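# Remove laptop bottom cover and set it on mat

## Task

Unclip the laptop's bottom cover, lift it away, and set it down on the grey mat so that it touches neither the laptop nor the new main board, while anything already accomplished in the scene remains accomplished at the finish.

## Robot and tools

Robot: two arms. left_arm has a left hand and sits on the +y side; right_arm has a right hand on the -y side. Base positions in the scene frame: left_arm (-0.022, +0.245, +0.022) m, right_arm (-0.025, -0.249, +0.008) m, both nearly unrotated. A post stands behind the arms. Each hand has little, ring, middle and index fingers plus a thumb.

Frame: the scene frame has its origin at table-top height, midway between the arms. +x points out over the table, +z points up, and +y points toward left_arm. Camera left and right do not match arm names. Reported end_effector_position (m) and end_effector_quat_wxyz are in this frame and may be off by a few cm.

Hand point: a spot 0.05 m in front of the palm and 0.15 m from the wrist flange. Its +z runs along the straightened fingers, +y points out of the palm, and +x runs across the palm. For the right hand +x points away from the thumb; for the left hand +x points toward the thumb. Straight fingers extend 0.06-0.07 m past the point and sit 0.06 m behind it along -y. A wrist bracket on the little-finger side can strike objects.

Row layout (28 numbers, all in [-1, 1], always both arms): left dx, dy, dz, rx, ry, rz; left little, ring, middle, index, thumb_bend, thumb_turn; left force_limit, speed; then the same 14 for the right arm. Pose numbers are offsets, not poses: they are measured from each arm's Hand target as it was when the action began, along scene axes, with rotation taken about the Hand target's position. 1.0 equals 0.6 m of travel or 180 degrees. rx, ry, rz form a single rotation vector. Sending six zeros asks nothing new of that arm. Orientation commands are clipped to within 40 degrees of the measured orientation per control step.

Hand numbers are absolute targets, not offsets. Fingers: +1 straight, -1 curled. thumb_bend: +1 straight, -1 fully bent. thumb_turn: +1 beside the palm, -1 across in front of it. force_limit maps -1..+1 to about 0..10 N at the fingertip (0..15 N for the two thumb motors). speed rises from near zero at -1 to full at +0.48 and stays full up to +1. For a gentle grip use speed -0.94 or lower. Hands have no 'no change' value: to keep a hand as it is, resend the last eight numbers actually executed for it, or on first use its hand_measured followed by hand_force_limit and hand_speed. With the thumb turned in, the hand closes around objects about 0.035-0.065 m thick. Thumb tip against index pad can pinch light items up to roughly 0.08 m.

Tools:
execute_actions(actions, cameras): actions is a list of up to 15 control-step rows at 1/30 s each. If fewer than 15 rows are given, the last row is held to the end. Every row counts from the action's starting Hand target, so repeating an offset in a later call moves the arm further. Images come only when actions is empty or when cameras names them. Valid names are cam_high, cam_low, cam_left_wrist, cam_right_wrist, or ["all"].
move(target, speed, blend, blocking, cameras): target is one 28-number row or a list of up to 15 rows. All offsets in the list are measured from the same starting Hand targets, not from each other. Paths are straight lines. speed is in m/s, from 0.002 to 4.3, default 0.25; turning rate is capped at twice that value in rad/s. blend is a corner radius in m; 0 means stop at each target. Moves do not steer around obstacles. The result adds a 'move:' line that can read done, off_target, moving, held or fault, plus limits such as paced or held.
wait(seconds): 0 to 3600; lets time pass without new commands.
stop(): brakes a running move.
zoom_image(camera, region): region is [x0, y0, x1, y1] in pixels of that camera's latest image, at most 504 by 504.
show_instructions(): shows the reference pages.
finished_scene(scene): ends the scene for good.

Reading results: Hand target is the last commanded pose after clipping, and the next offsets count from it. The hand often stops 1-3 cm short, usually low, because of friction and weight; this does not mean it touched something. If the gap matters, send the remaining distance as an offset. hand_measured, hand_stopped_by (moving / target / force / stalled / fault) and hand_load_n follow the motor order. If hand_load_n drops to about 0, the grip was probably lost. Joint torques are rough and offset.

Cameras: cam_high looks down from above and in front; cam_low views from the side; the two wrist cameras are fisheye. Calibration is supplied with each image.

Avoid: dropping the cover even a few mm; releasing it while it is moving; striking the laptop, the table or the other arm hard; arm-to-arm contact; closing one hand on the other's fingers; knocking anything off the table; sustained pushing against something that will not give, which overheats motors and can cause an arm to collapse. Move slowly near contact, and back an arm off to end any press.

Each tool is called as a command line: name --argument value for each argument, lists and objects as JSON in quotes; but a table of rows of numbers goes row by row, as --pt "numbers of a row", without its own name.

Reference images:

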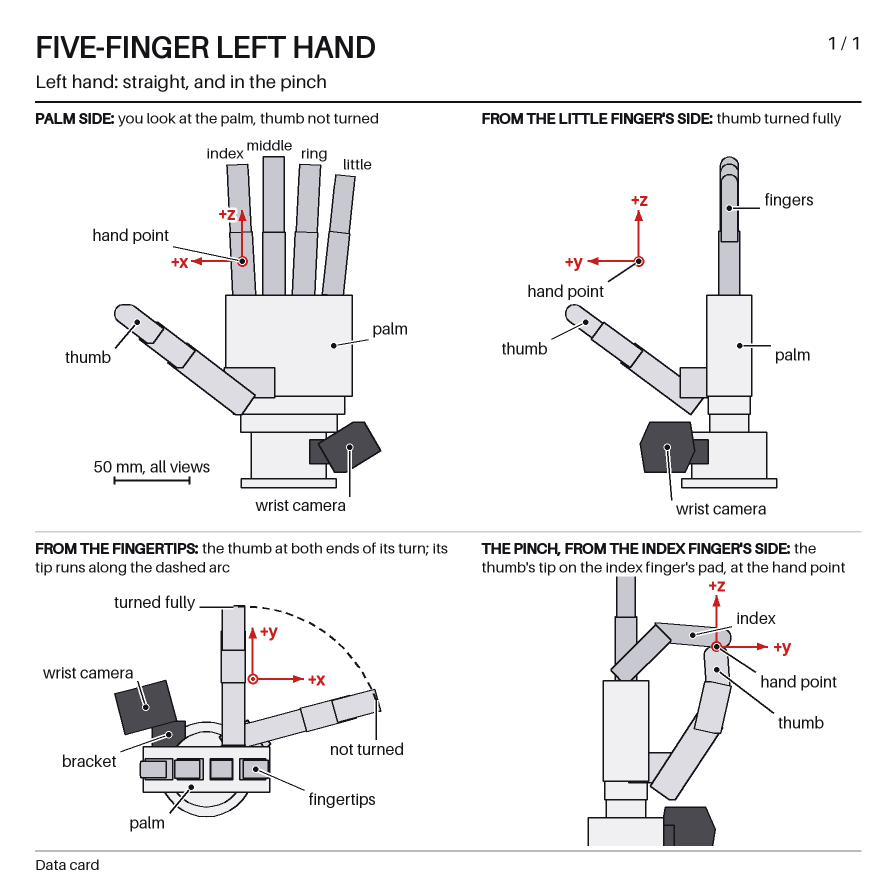

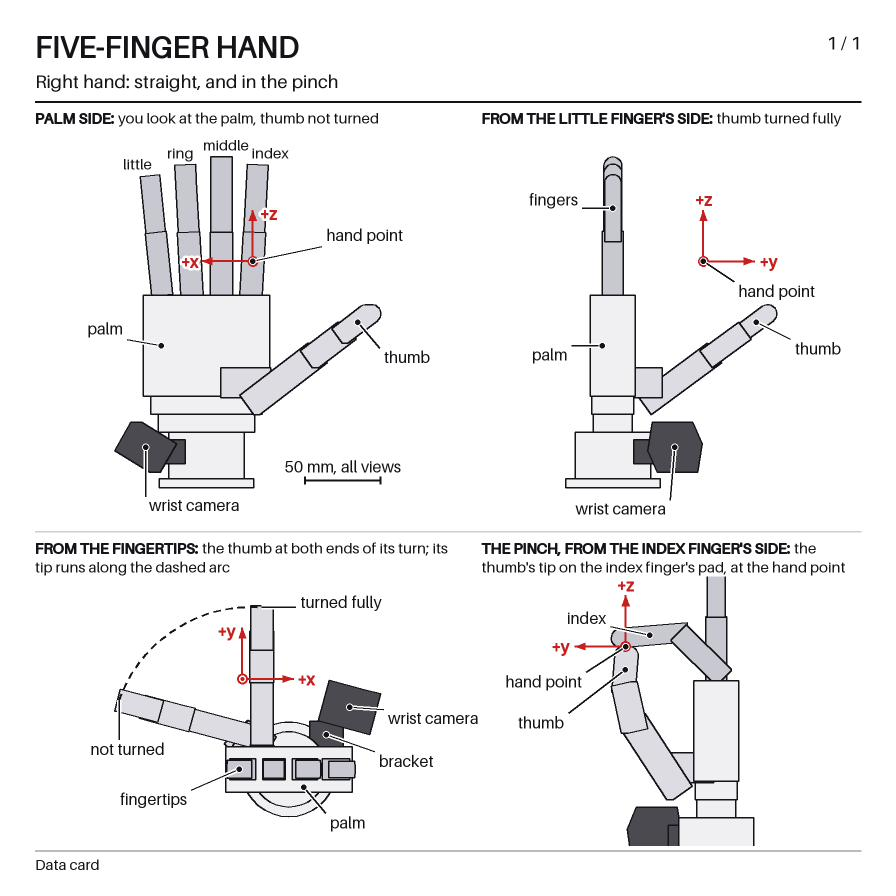

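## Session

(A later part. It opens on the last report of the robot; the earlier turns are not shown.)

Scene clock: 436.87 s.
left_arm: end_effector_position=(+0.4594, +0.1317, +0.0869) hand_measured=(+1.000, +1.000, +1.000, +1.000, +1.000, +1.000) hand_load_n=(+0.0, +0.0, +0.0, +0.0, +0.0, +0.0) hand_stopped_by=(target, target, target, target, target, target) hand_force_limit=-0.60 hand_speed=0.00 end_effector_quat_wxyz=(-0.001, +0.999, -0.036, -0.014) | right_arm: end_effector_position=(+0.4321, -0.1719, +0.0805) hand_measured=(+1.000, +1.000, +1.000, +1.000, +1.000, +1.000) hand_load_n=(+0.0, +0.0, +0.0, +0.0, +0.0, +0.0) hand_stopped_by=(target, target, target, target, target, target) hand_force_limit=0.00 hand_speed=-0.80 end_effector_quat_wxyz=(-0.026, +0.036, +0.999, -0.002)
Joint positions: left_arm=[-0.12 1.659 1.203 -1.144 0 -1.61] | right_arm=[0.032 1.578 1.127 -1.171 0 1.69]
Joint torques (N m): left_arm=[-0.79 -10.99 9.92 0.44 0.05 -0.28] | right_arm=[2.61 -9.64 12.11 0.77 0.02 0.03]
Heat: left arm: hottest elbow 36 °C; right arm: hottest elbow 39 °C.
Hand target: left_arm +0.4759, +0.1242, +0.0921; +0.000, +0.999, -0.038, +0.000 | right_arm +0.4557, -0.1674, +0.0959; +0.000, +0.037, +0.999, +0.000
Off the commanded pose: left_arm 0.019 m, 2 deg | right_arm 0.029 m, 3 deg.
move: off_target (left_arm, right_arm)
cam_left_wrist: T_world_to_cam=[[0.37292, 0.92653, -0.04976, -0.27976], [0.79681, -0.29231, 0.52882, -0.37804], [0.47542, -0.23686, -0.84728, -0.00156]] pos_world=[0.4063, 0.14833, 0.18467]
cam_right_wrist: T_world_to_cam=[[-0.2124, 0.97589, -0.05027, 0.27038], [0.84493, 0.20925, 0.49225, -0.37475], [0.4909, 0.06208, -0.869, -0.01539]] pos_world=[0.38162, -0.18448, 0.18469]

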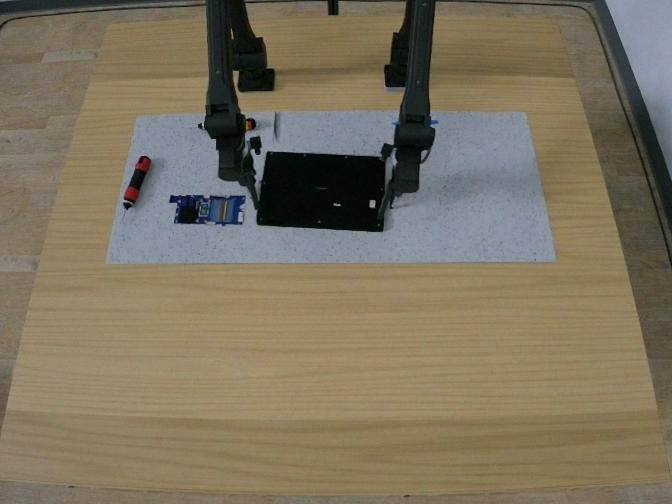

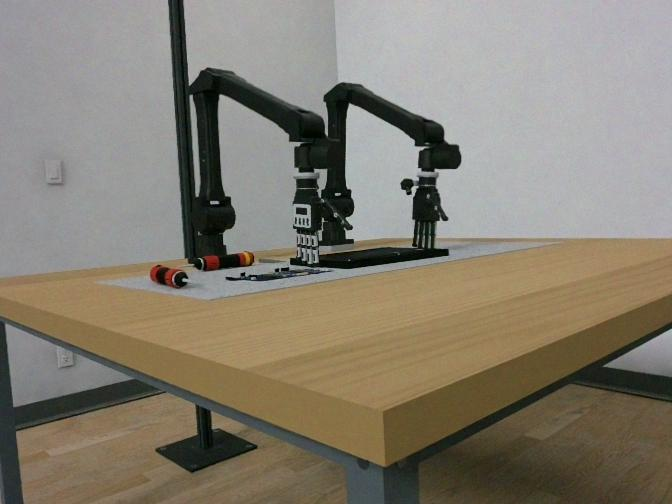

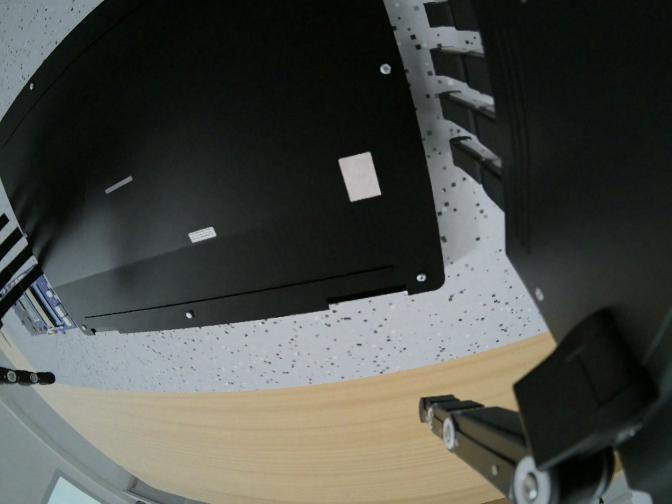

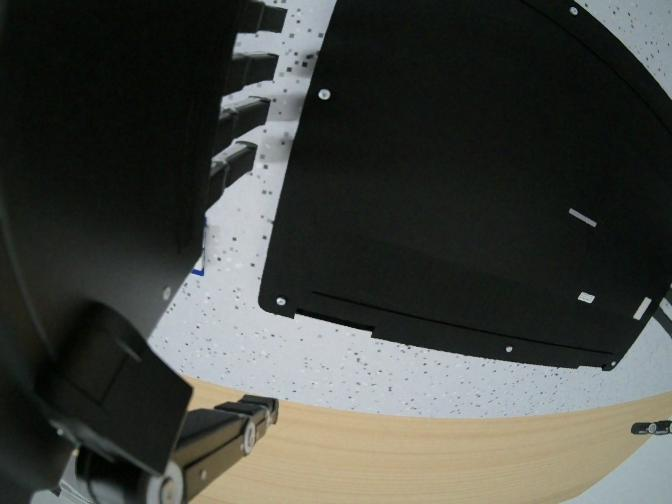

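move --target '[0.00,-0.03,0,0,0,0, 1,1,1,1,1,1,-0.6,0, 0.0,0.03,0,0,0,0, 1,1,1,1,1,1,0,-0.8]' --speed 0.03 --cameras '["all"]'

zoom_image --camera "cam_right_wrist" --region '[200, 60, 360, 300]'

zoom_image --camera "cam_left_wrist" --region '[340, 60, 500, 300]'

Scene clock: 445.97 s.
left_arm: end_effector_position=(+0.4605, +0.1146, +0.0897) hand_measured=(+1.000, +1.000, +1.000, +1.000, +1.000, +1.000) hand_load_n=(+0.0, +0.5, +0.0, +0.0, +0.0, +0.0) hand_stopped_by=(target, target, target, target, target, target) hand_force_limit=-0.60 hand_speed=0.00 end_effector_quat_wxyz=(-0.001, +0.999, -0.036, -0.010) | right_arm: end_effector_position=(+0.4310, -0.1545, +0.0805) hand_measured=(+1.000, +1.000, +1.000, +1.000, +1.000, +1.000) hand_load_n=(+0.0, +0.0, +0.0, +0.0, +0.0, +0.0) hand_stopped_by=(target, target, target, target, target, target) hand_force_limit=0.00 hand_speed=-0.80 end_effector_quat_wxyz=(-0.026, +0.035, +0.999, -0.003)
Joint positions: left_arm=[-0.157 1.659 1.211 -1.144 0 -1.647] | right_arm=[0.074 1.578 1.127 -1.171 0 1.73]
Joint torques (N m): left_arm=[-0.85 -10.75 9.96 0.36 0.04 -0.26] | right_arm=[2.49 -10.17 12.6 0.72 0.01 0.04]
Heat: left arm: hottest elbow 36 °C; right arm: hottest elbow 40 °C.
Hand target: left_arm +0.4758, +0.1061, +0.0920; +0.000, +0.999, -0.038, +0.000 | right_arm +0.4557, -0.1494, +0.0959; +0.000, +0.037, +0.999, +0.000
Off the commanded pose: left_arm 0.018 m, 1 deg | right_arm 0.030 m, 3 deg.
move: off_target (left_arm, right_arm)
cam_left_wrist: T_world_to_cam=[[0.37298, 0.92665, -0.04695, -0.26453], [0.79282, -0.29201, 0.53495, -0.38415], [0.482, -0.23675, -0.84358, -0.00726]] pos_world=[0.40672, 0.13123, 0.18696]
cam_right_wrist: T_world_to_cam=[[-0.21388, 0.97545, -0.05241, 0.25395], [0.84438, 0.21158, 0.4922, -0.37693], [0.49121, 0.06102, -0.8689, -0.01616]] pos_world=[0.38052, -0.16698, 0.18479]

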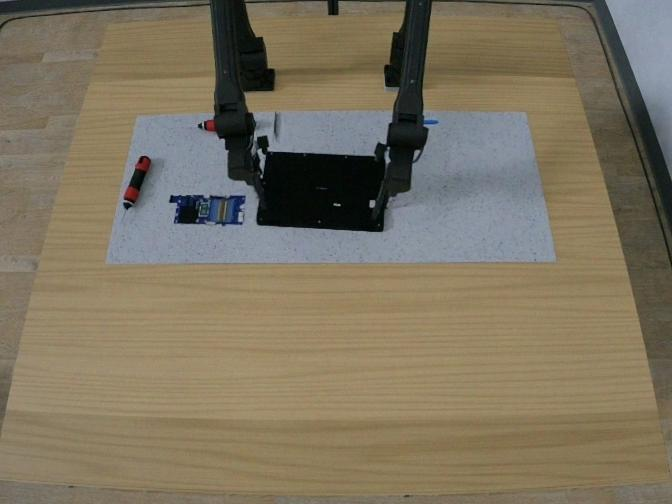

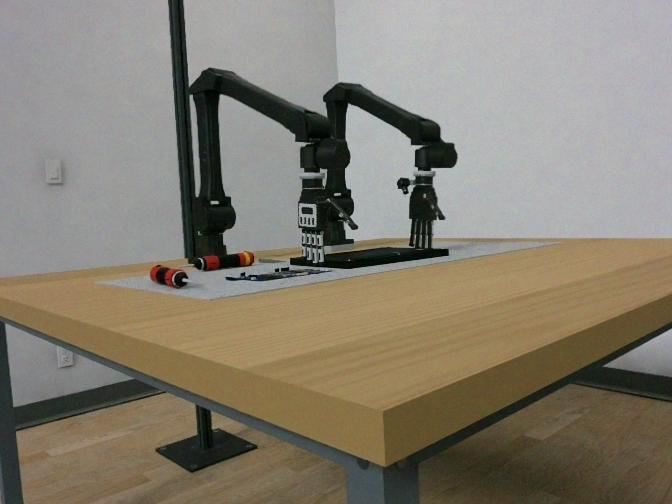

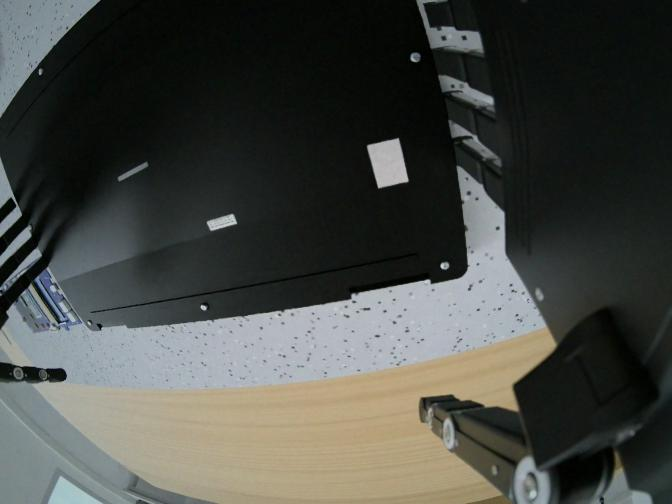

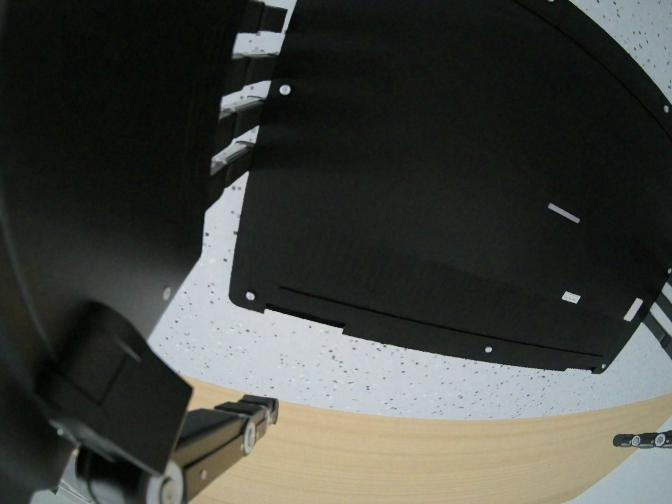

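Scaled by 2.100 from the camera's image (finer frame: 960x720).

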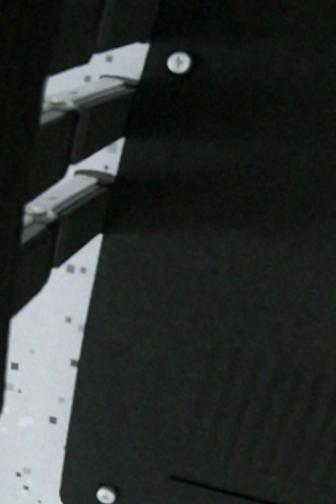

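Scaled by 2.100 from the camera's image (finer frame: 960x720).

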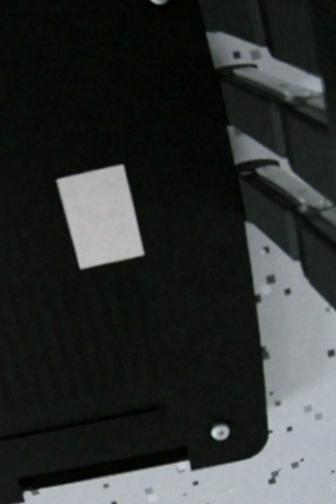

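move --target '[0.00,-0.02,0,0,0,0, 1,1,1,1,1,1,-0.6,0, 0.0,0.02,0,0,0,0, 1,1,1,1,1,1,0,-0.8]' --speed 0.03 --cameras '["cam_right_wrist","cam_left_wrist","cam_low"]'

zoom_image --camera "cam_right_wrist" --region '[200, 60, 360, 300]'

zoom_image --camera "cam_left_wrist" --region '[340, 60, 500, 300]'

zoom_image --camera "cam_low" --region '[260, 200, 460, 280]'

Scene clock: 457.77 s.
left_arm: end_effector_position=(+0.4612, +0.1118, +0.0894) hand_measured=(+1.000, +1.000, +1.000, +1.000, +1.000, +1.000) hand_load_n=(+0.0, +0.0, +0.0, +0.0, +0.0, +0.0) hand_stopped_by=(target, target, target, target, target, target) hand_force_limit=-0.60 hand_speed=0.00 end_effector_quat_wxyz=(-0.006, +0.999, -0.031, -0.009) | right_arm: end_effector_position=(+0.4331, -0.1499, +0.0817) hand_measured=(+1.000, +1.000, +1.000, +1.000, +1.000, +1.000) hand_load_n=(+0.0, +0.5, +0.0, +0.0, +0.0, +0.0) hand_stopped_by=(target, target, target, target, target, target) hand_force_limit=0.00 hand_speed=-0.80 end_effector_quat_wxyz=(-0.022, +0.038, +0.999, -0.008)
Joint positions: left_arm=[-0.167 1.659 1.212 -1.144 -0.01 -1.667] | right_arm=[0.089 1.578 1.132 -1.171 0.01 1.752]
Joint torques (N m): left_arm=[-1.96 -10.52 10.29 0.29 0.45 -0.32] | right_arm=[3.6 -9.82 12.51 0.76 -0.42 0.07]
Heat: left arm: hottest elbow 37 °C; right arm: hottest elbow 41 °C.
Hand target: left_arm +0.4758, +0.0941, +0.0920; +0.000, +0.999, -0.038, +0.000 | right_arm +0.4558, -0.1373, +0.0960; +0.000, +0.037, +0.999, +0.000
Off the commanded pose: left_arm 0.023 m, 2 deg | right_arm 0.030 m, 3 deg.
move: off_target (left_arm, right_arm)
cam_left_wrist: T_world_to_cam=[[0.36437, 0.9305, -0.03751, -0.25956], [0.79431, -0.28951, 0.53409, -0.38629], [0.48611, -0.2244, -0.8446, -0.01175]] pos_world=[0.40713, 0.12705, 0.18665]
cam_right_wrist: T_world_to_cam=[[-0.2077, 0.97608, -0.06424, 0.24835], [0.84258, 0.21188, 0.49514, -0.37967], [0.49691, 0.04871, -0.86643, -0.02097]] pos_world=[0.3819, -0.16094, 0.18578]
Images, in order (width x height): cam_low 672x504, cam_left_wrist 672x504, cam_right_wrist 672x504.

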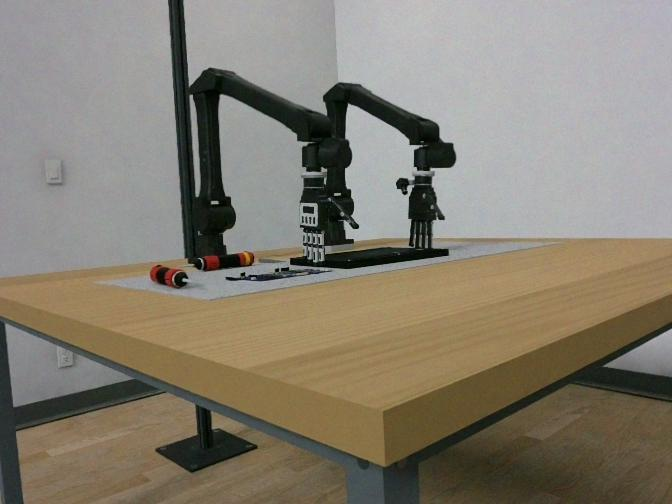

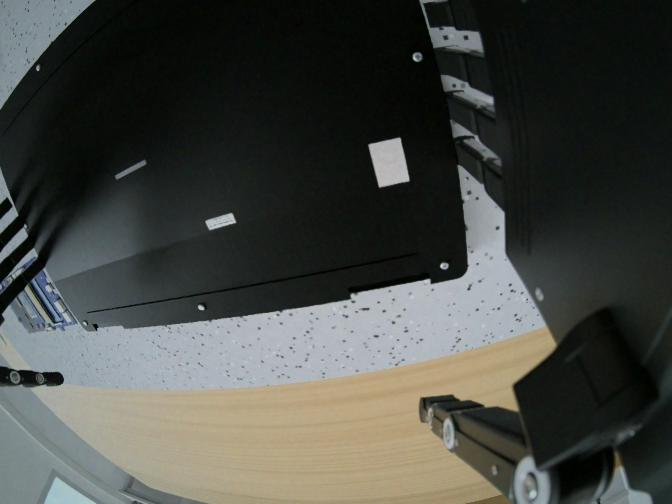

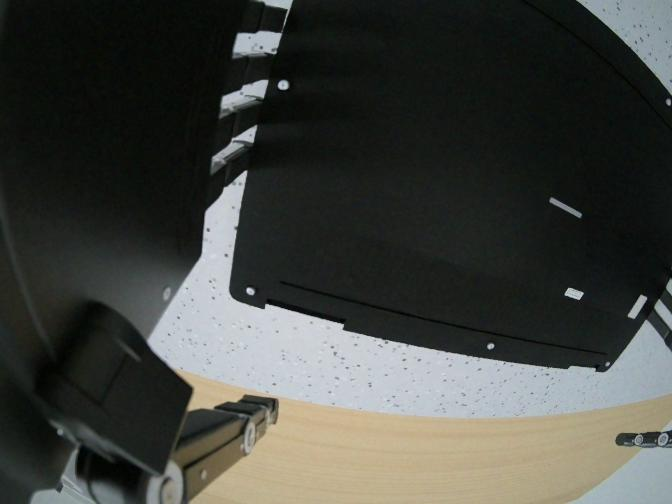

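Scaled by 2.100 from the camera's image (finer frame: 960x720).

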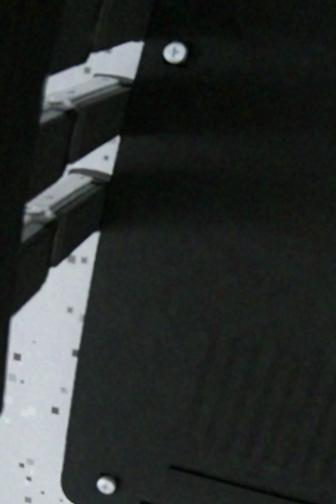

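Scaled by 2.100 from the camera's image (finer frame: 960x720).

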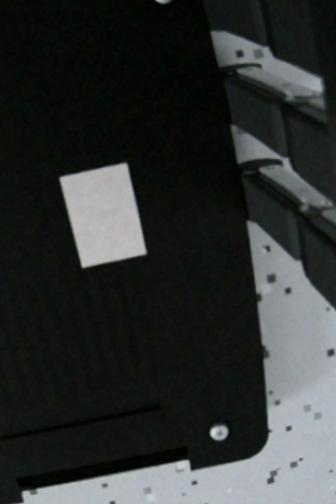

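Scaled by 2.520.

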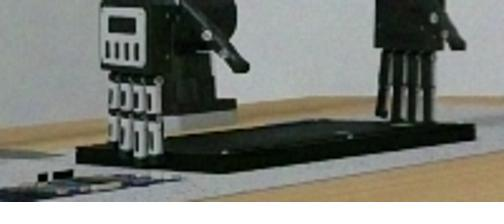

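move --target '[0.00,-0.05,0,0,0,0, 1,1,1,1,1,1,-0.6,0, 0.0,0.05,0,0,0,0, 1,1,1,1,1,1,0,-0.8]' --speed 0.04 --cameras '["cam_right_wrist","cam_left_wrist","cam_low"]'

zoom_image --camera "cam_low" --region '[260, 200, 460, 280]'

Scene clock: 466.00 s.
left_arm: end_effector_position=(+0.4626, +0.1069, +0.0877) hand_measured=(+1.000, +1.000, +1.000, +1.000, +1.000, +1.000) hand_load_n=(+0.0, +0.5, +0.0, +0.0, +0.0, +0.0) hand_stopped_by=(target, target, target, target, target, target) hand_force_limit=-0.60 hand_speed=0.00 end_effector_quat_wxyz=(-0.025, +0.999, -0.021, -0.009) | right_arm: end_effector_position=(+0.4338, -0.1448, +0.0797) hand_measured=(+1.000, +1.000, +1.000, +1.000, +1.000, +1.000) hand_load_n=(+0.0, +0.5, +0.0, +0.0, +0.0, +0.0) hand_stopped_by=(target, target, target, target, target, target) hand_force_limit=0.00 hand_speed=-0.80 end_effector_quat_wxyz=(-0.020, +0.047, +0.998, -0.030)
Joint positions: left_arm=[-0.195 1.665 1.222 -1.154 -0.047 -1.715] | right_arm=[0.122 1.581 1.135 -1.175 0.052 1.803]
Joint torques (N m): left_arm=[-4.13 -10.17 10.85 0.4 2.09 -0.44] | right_arm=[6.42 -9.35 13.08 0.77 -2.1 0.18]
Heat: left arm: hottest elbow 37 °C; right arm: hottest elbow 41 °C.
Hand target: left_arm +0.4759, +0.0640, +0.0921; +0.000, +0.999, -0.038, +0.000 | right_arm +0.4557, -0.1075, +0.0959; +0.000, +0.037, +0.999, +0.000
Off the commanded pose: left_arm 0.045 m, 4 deg | right_arm 0.046 m, 4 deg.
move: off_target (left_arm, right_arm)
cam_left_wrist: T_world_to_cam=[[0.34602, 0.93823, -0.00076, -0.25105], [0.79947, -0.29442, 0.52361, -0.38879], [0.49104, -0.18179, -0.85196, -0.02106]] pos_world=[0.40803, 0.11724, 0.18545]
cam_right_wrist: T_world_to_cam=[[-0.19162, 0.97554, -0.10774, 0.23975], [0.8444, 0.21982, 0.48855, -0.37946], [0.50028, 0.00264, -0.86586, -0.03147]] pos_world=[0.3821, -0.1504, 0.18396]
Images, in order (width x height): cam_low 672x504, cam_left_wrist 672x504, cam_right_wrist 672x504.

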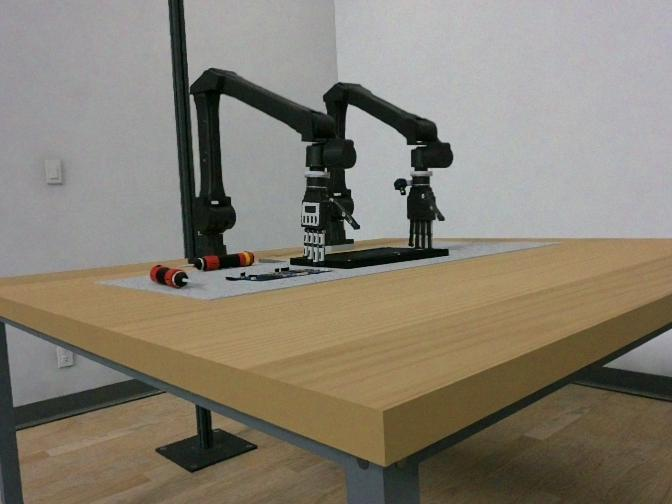

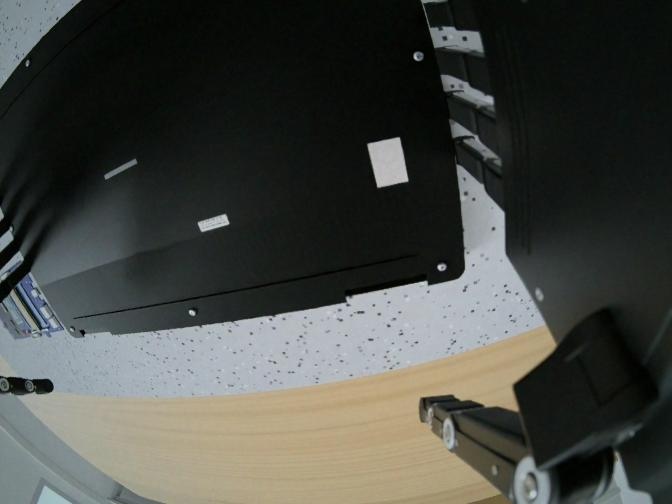

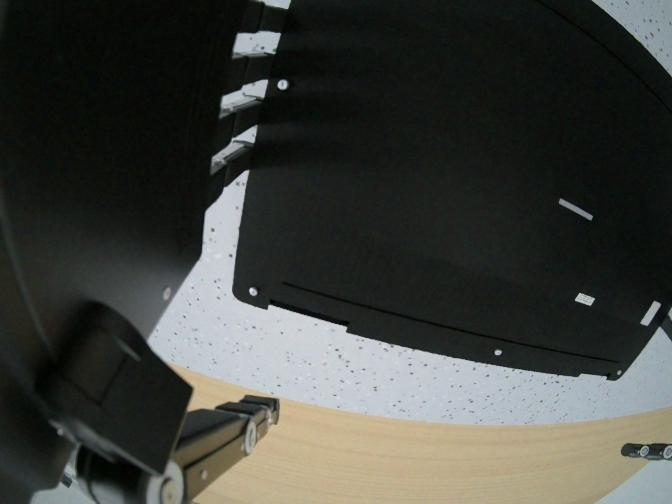

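Scaled by 2.520.

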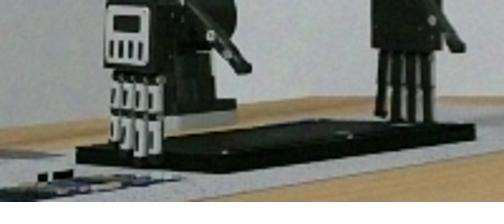

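move --target '[0.00,0,0.04,0,0,0, 1,1,1,1,1,1,-0.6,0, 0.0,0,0.04,0,0,0, 1,1,1,1,1,1,0,-0.8]' --speed 0.03 --cameras '["cam_right_wrist","cam_left_wrist","cam_low"]'

zoom_image --camera "cam_low" --region '[260, 200, 460, 280]'

Scene clock: 471.73 s.
left_arm: end_effector_position=(+0.4645, +0.1070, +0.0973) hand_measured=(+1.000, +1.000, +1.000, +1.000, +1.000, +1.000) hand_load_n=(+0.0, +0.5, +0.0, +0.0, +0.0, +0.0) hand_stopped_by=(target, target, target, target, target, target) hand_force_limit=-0.60 hand_speed=0.00 end_effector_quat_wxyz=(-0.028, +0.999, -0.021, -0.017) | right_arm: end_effector_position=(+0.4344, -0.1441, +0.0901) hand_measured=(+1.000, +1.000, +1.000, +1.000, +1.000, +1.000) hand_load_n=(+0.0, +0.0, +0.0, +0.0, +0.0, +0.0) hand_stopped_by=(target, target, target, target, target, target) hand_force_limit=0.00 hand_speed=-0.80 end_effector_quat_wxyz=(-0.030, +0.047, +0.998, -0.032)
Joint positions: left_arm=[-0.195 1.669 1.256 -1.201 -0.049 -1.716] | right_arm=[0.123 1.584 1.17 -1.228 0.051 1.805]
Joint torques (N m): left_arm=[-4.07 -12.57 11.1 -0.12 2.21 -0.41] | right_arm=[6.3 -11.69 13.48 0.4 -2.1 0.16]
Heat: left arm: hottest elbow 37 °C; right arm: hottest elbow 41 °C.
Hand target: left_arm +0.4759, +0.0640, +0.1162; +0.000, +0.999, -0.038, +0.000 | right_arm +0.4557, -0.1073, +0.1200; +0.000, +0.037, +0.999, +0.000
Off the commanded pose: left_arm 0.048 m, 4 deg | right_arm 0.052 m, 5 deg.
move: off_target (left_arm, right_arm)
cam_left_wrist: T_world_to_cam=[[0.34467, 0.93872, -0.00154, -0.25113], [0.80795, -0.29582, 0.50961, -0.39779], [0.47793, -0.17689, -0.8604, -0.0074]] pos_world=[0.41149, 0.11676, 0.19596]
cam_right_wrist: T_world_to_cam=[[-0.19299, 0.97547, -0.10594, 0.2407], [0.85434, 0.22015, 0.47078, -0.3879], [0.48255, 0.00035, -0.87587, -0.01452]] pos_world=[0.38486, -0.14939, 0.19539]
Images, in order (width x height): cam_low 672x504, cam_left_wrist 672x504, cam_right_wrist 672x504.

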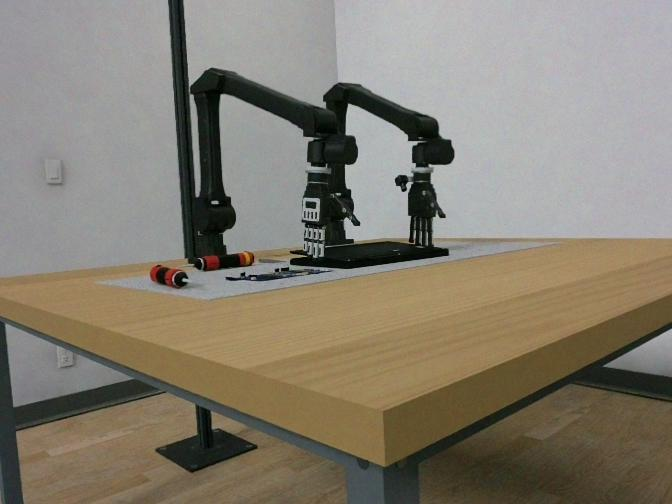

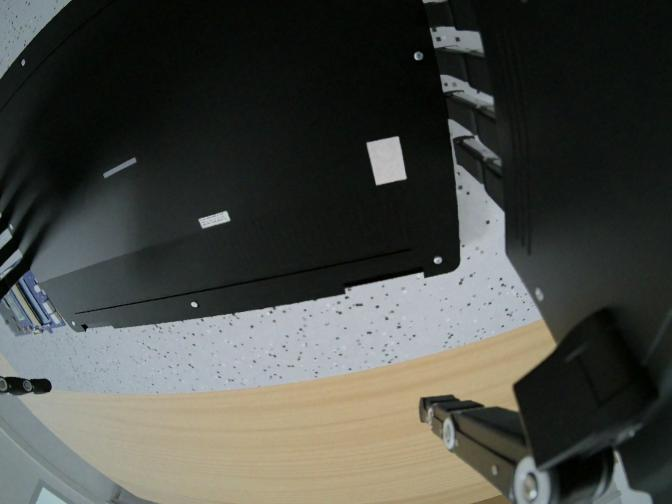

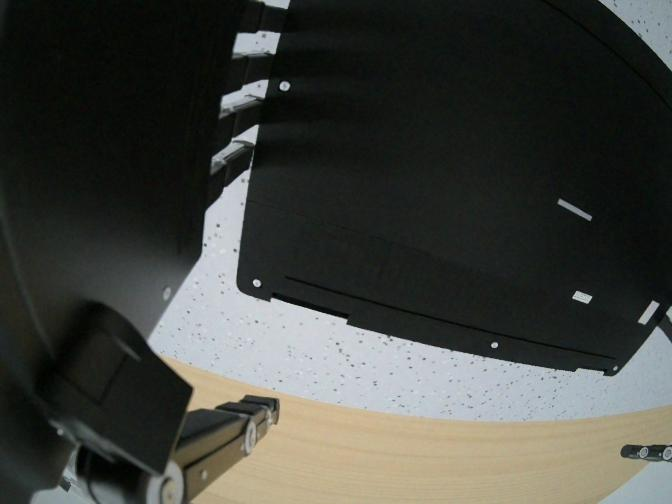

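Scaled by 2.520.

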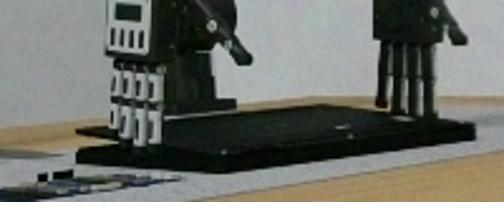

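zoom_image --camera "cam_low" --region '[280, 235, 370, 275]'

zoom_image --camera "cam_low" --region '[370, 235, 460, 275]'

zoom_image --camera "cam_right_wrist" --region '[200, 0, 440, 360]'

Scaled by 5.600.

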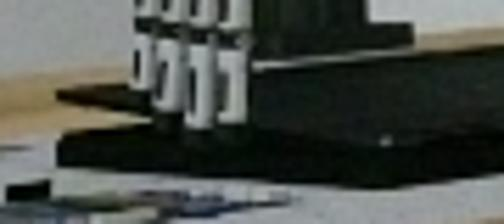

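Scaled by 5.600.

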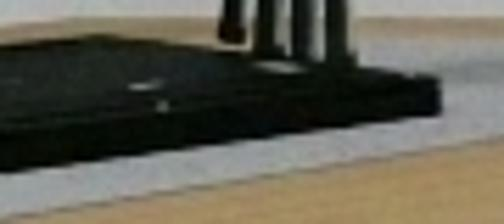

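Scaled by 1.400 from the camera's image (finer frame: 960x720).

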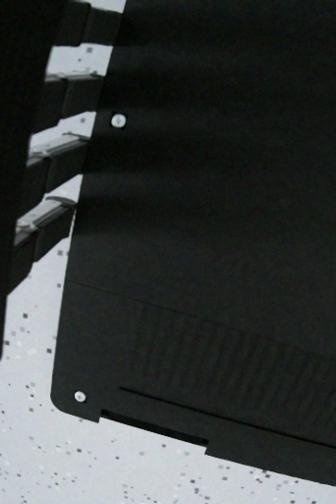

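zoom_image --camera "cam_right_wrist" --region '[220, 160, 360, 320]'

zoom_image --camera "cam_left_wrist" --region '[340, 120, 500, 300]'

zoom_image --camera "cam_left_wrist" --region '[0, 200, 240, 350]'

Scaled by 3.150 from the camera's image (finer frame: 960x720).

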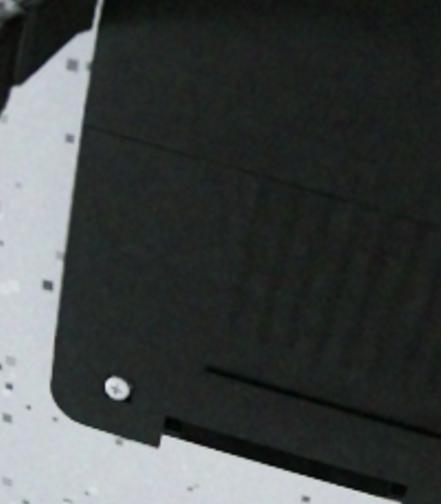

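Scaled by 2.800 from the camera's image (finer frame: 960x720).

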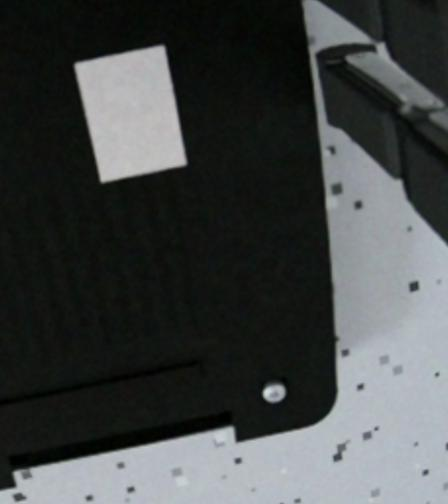

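Scaled by 2.100 from the camera's image (finer frame: 960x720).

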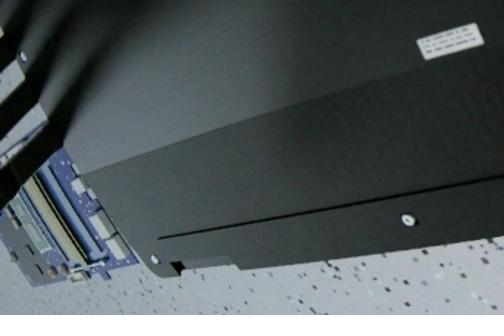

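move --target '[0.00,-0.01,0.025,0,0,0, 1,1,1,1,1,1,-0.6,0, 0.0,0.01,0.025,0,0,0, 1,1,1,1,1,1,0,-0.8]' --speed 0.03 --cameras '["cam_right_wrist","cam_left_wrist","cam_low","cam_high"]'

zoom_image --camera "cam_low" --region '[280, 235, 370, 275]'

zoom_image --camera "cam_low" --region '[370, 235, 460, 275]'

Scene clock: 496.77 s.
left_arm: end_effector_position=(+0.4659, +0.1062, +0.1064) hand_measured=(+1.000, +1.000, +1.000, +1.000, +1.000, +1.000) hand_load_n=(+0.0, +0.5, +0.0, +0.0, +0.0, +0.0) hand_stopped_by=(target, target, target, target, target, target) hand_force_limit=-0.60 hand_speed=0.00 end_effector_quat_wxyz=(-0.030, +0.999, -0.019, -0.022) | right_arm: end_effector_position=(+0.4364, -0.1437, +0.0998) hand_measured=(+1.000, +1.000, +1.000, +1.000, +1.000, +1.000) hand_load_n=(+0.0, +0.5, +0.0, +0.0, +0.0, +0.0) hand_stopped_by=(target, target, target, target, target, target) hand_force_limit=0.00 hand_speed=-0.80 end_effector_quat_wxyz=(-0.034, +0.049, +0.998, -0.036)
Joint positions: left_arm=[-0.198 1.669 1.283 -1.238 -0.053 -1.723] | right_arm=[0.127 1.584 1.199 -1.266 0.057 1.812]
Joint torques (N m): left_arm=[-4.6 -13.51 11.25 -0.17 2.42 -0.46] | right_arm=[7.06 -12.51 13.46 0.35 -2.39 0.15]
Heat: left arm: hottest elbow 39 °C; right arm: hottest elbow 44 °C.
Hand target: left_arm +0.4760, +0.0582, +0.1312; +0.000, +0.999, -0.038, +0.000 | right_arm +0.4558, -0.1015, +0.1350; +0.000, +0.037, +0.999, +0.000
Off the commanded pose: left_arm 0.055 m, 5 deg | right_arm 0.058 m, 6 deg.
move: off_target (left_arm, right_arm)
cam_left_wrist: T_world_to_cam=[[0.34122, 0.93998, 0.00097, -0.24974], [0.81343, -0.2958, 0.50084, -0.40543], [0.47107, -0.17011, -0.86554, 0.00262]] pos_world=[0.41376, 0.11527, 0.20557]
cam_right_wrist: T_world_to_cam=[[-0.19025, 0.97531, -0.11216, 0.2412], [0.85876, 0.22069, 0.46241, -0.39523], [0.47574, -0.00835, -0.87955, -0.00479]] pos_world=[0.38758, -0.14806, 0.2056]

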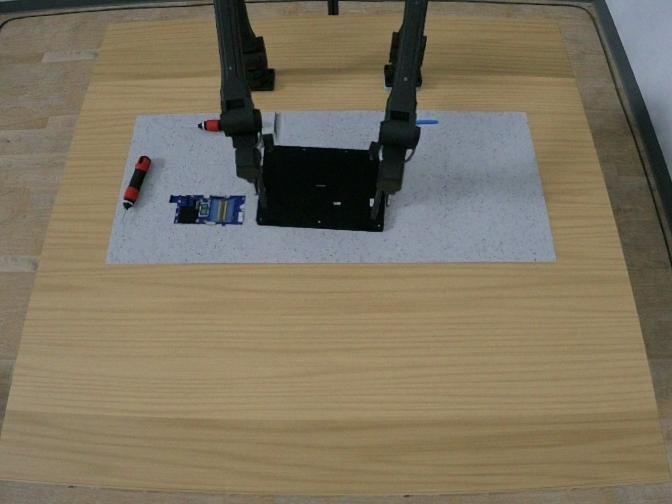

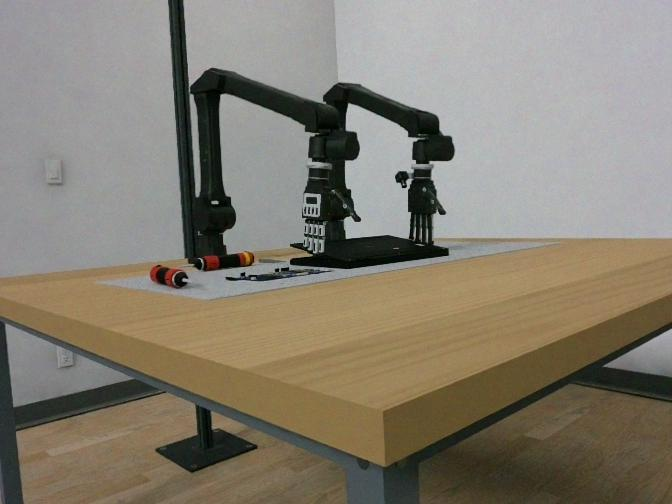

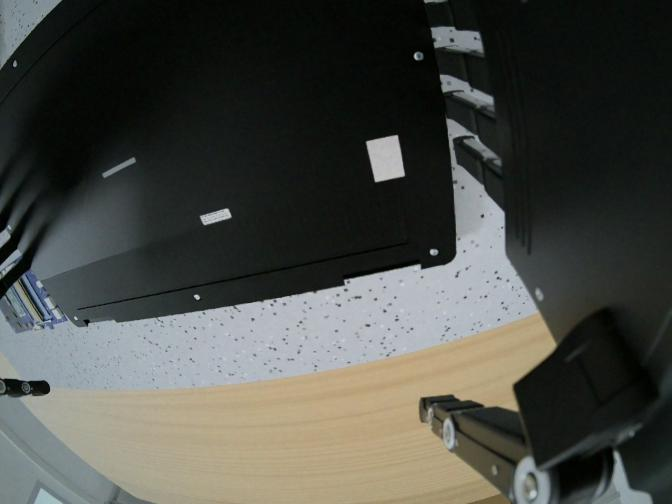

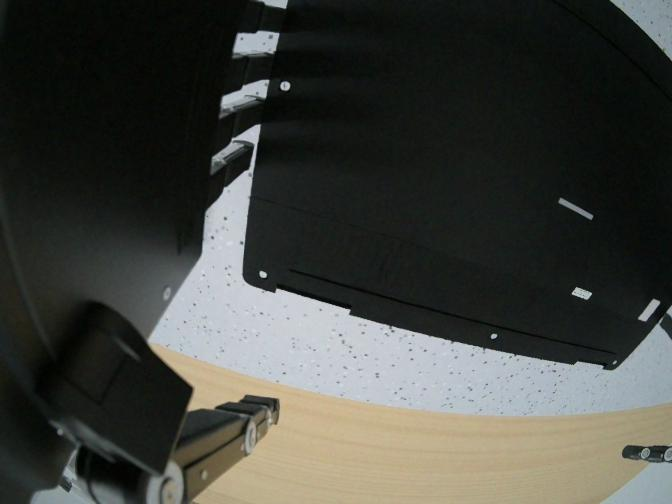

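Scaled by 5.600.

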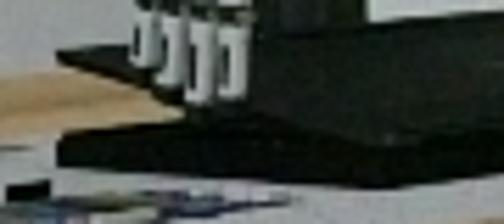

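Scaled by 5.600.

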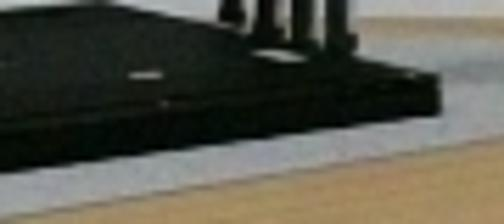

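move --target '[-0.026,0,0.018,0,-0.083,0, 1,1,1,1,1,1,-0.6,0, -0.026,0,0.018,0,-0.083,0, 1,1,1,1,1,1,0,-0.8]' --speed 0.04 --cameras '["cam_right_wrist","cam_left_wrist","cam_low"]'

zoom_image --camera "cam_low" --region '[280, 235, 370, 275]'

zoom_image --camera "cam_low" --region '[370, 235, 460, 275]'

Scene clock: 519.80 s.
left_arm: end_effector_position=(+0.4595, +0.0636, +0.1352) hand_measured=(+1.000, +1.000, +1.000, +1.000, +1.000, +1.000) hand_load_n=(+0.0, +0.0, +0.0, +0.0, -0.5, +0.0) hand_stopped_by=(target, target, target, target, target, target) hand_force_limit=-0.60 hand_speed=0.00 end_effector_quat_wxyz=(-0.007, +0.992, -0.036, +0.118) | right_arm: end_effector_position=(+0.4386, -0.1046, +0.1361) hand_measured=(+1.000, +1.000, +1.000, +1.000, +1.000, +1.000) hand_load_n=(+0.0, +0.0, +0.0, +0.0, +0.0, +0.5) hand_stopped_by=(target, target, target, target, target, target) hand_force_limit=0.00 hand_speed=-0.80 end_effector_quat_wxyz=(+0.115, +0.035, +0.993, +0.001)
Joint positions: left_arm=[-0.293 1.488 1.097 -0.954 -0.07 -1.774] | right_arm=[0.211 1.39 1.032 -0.989 0.057 1.861]
Joint torques (N m): left_arm=[-0.79 -11.75 7.43 1.01 -0.29 -0.28] | right_arm=[2.67 -10.46 8.69 1.35 0.15 0.05]
Heat: left arm: hottest elbow 41 °C; right arm: hottest elbow 44 °C.
Hand target: left_arm +0.4602, +0.0581, +0.1418; -0.005, +0.991, -0.038, +0.130 | right_arm +0.4402, -0.1014, +0.1457; +0.130, +0.036, +0.991, +0.005
Off the commanded pose: left_arm 0.009 m, 1 deg | right_arm 0.010 m, 2 deg.
move: done
cam_left_wrist: T_world_to_cam=[[0.37407, 0.92602, 0.05059, -0.2284], [0.63047, -0.29393, 0.71841, -0.37272], [0.68013, -0.23684, -0.69378, -0.0917]] pos_world=[0.3828, 0.08023, 0.21571]
cam_right_wrist: T_world_to_cam=[[-0.19136, 0.97516, -0.11157, 0.20797], [0.67401, 0.21319, 0.70729, -0.37566], [0.71351, 0.06015, -0.69806, -0.09546]] pos_world=[0.3611, -0.11698, 0.22227]
Images, in order (width x height): cam_low 672x504, cam_left_wrist 672x504, cam_right_wrist 672x504.

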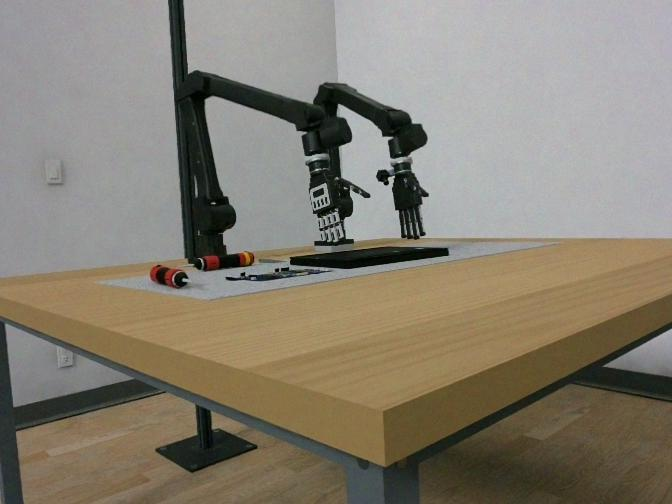

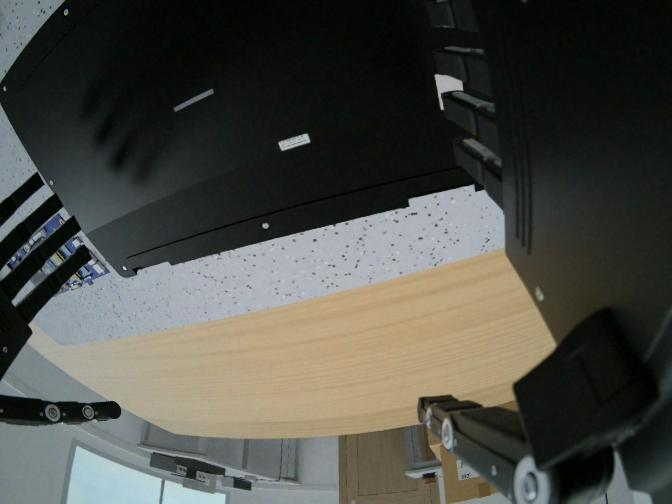

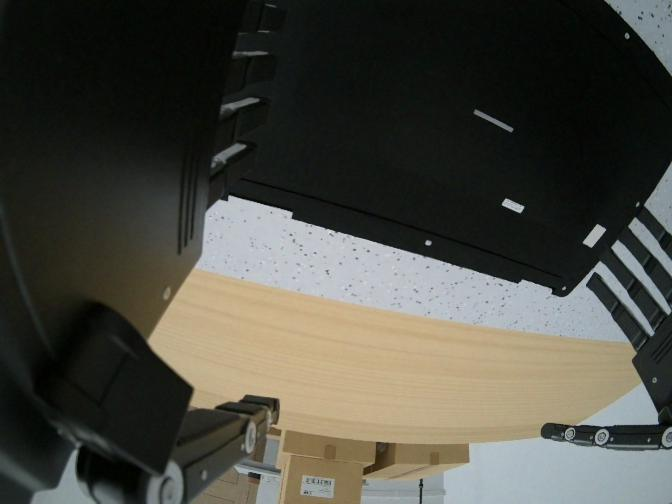

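Scaled by 5.600.

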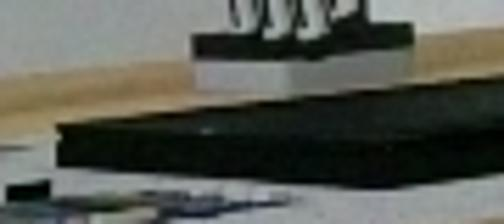

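Scaled by 5.600.

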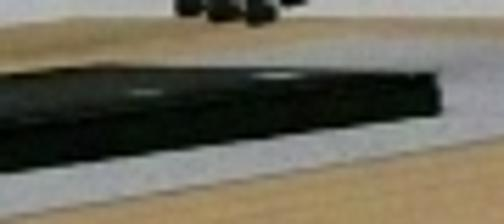

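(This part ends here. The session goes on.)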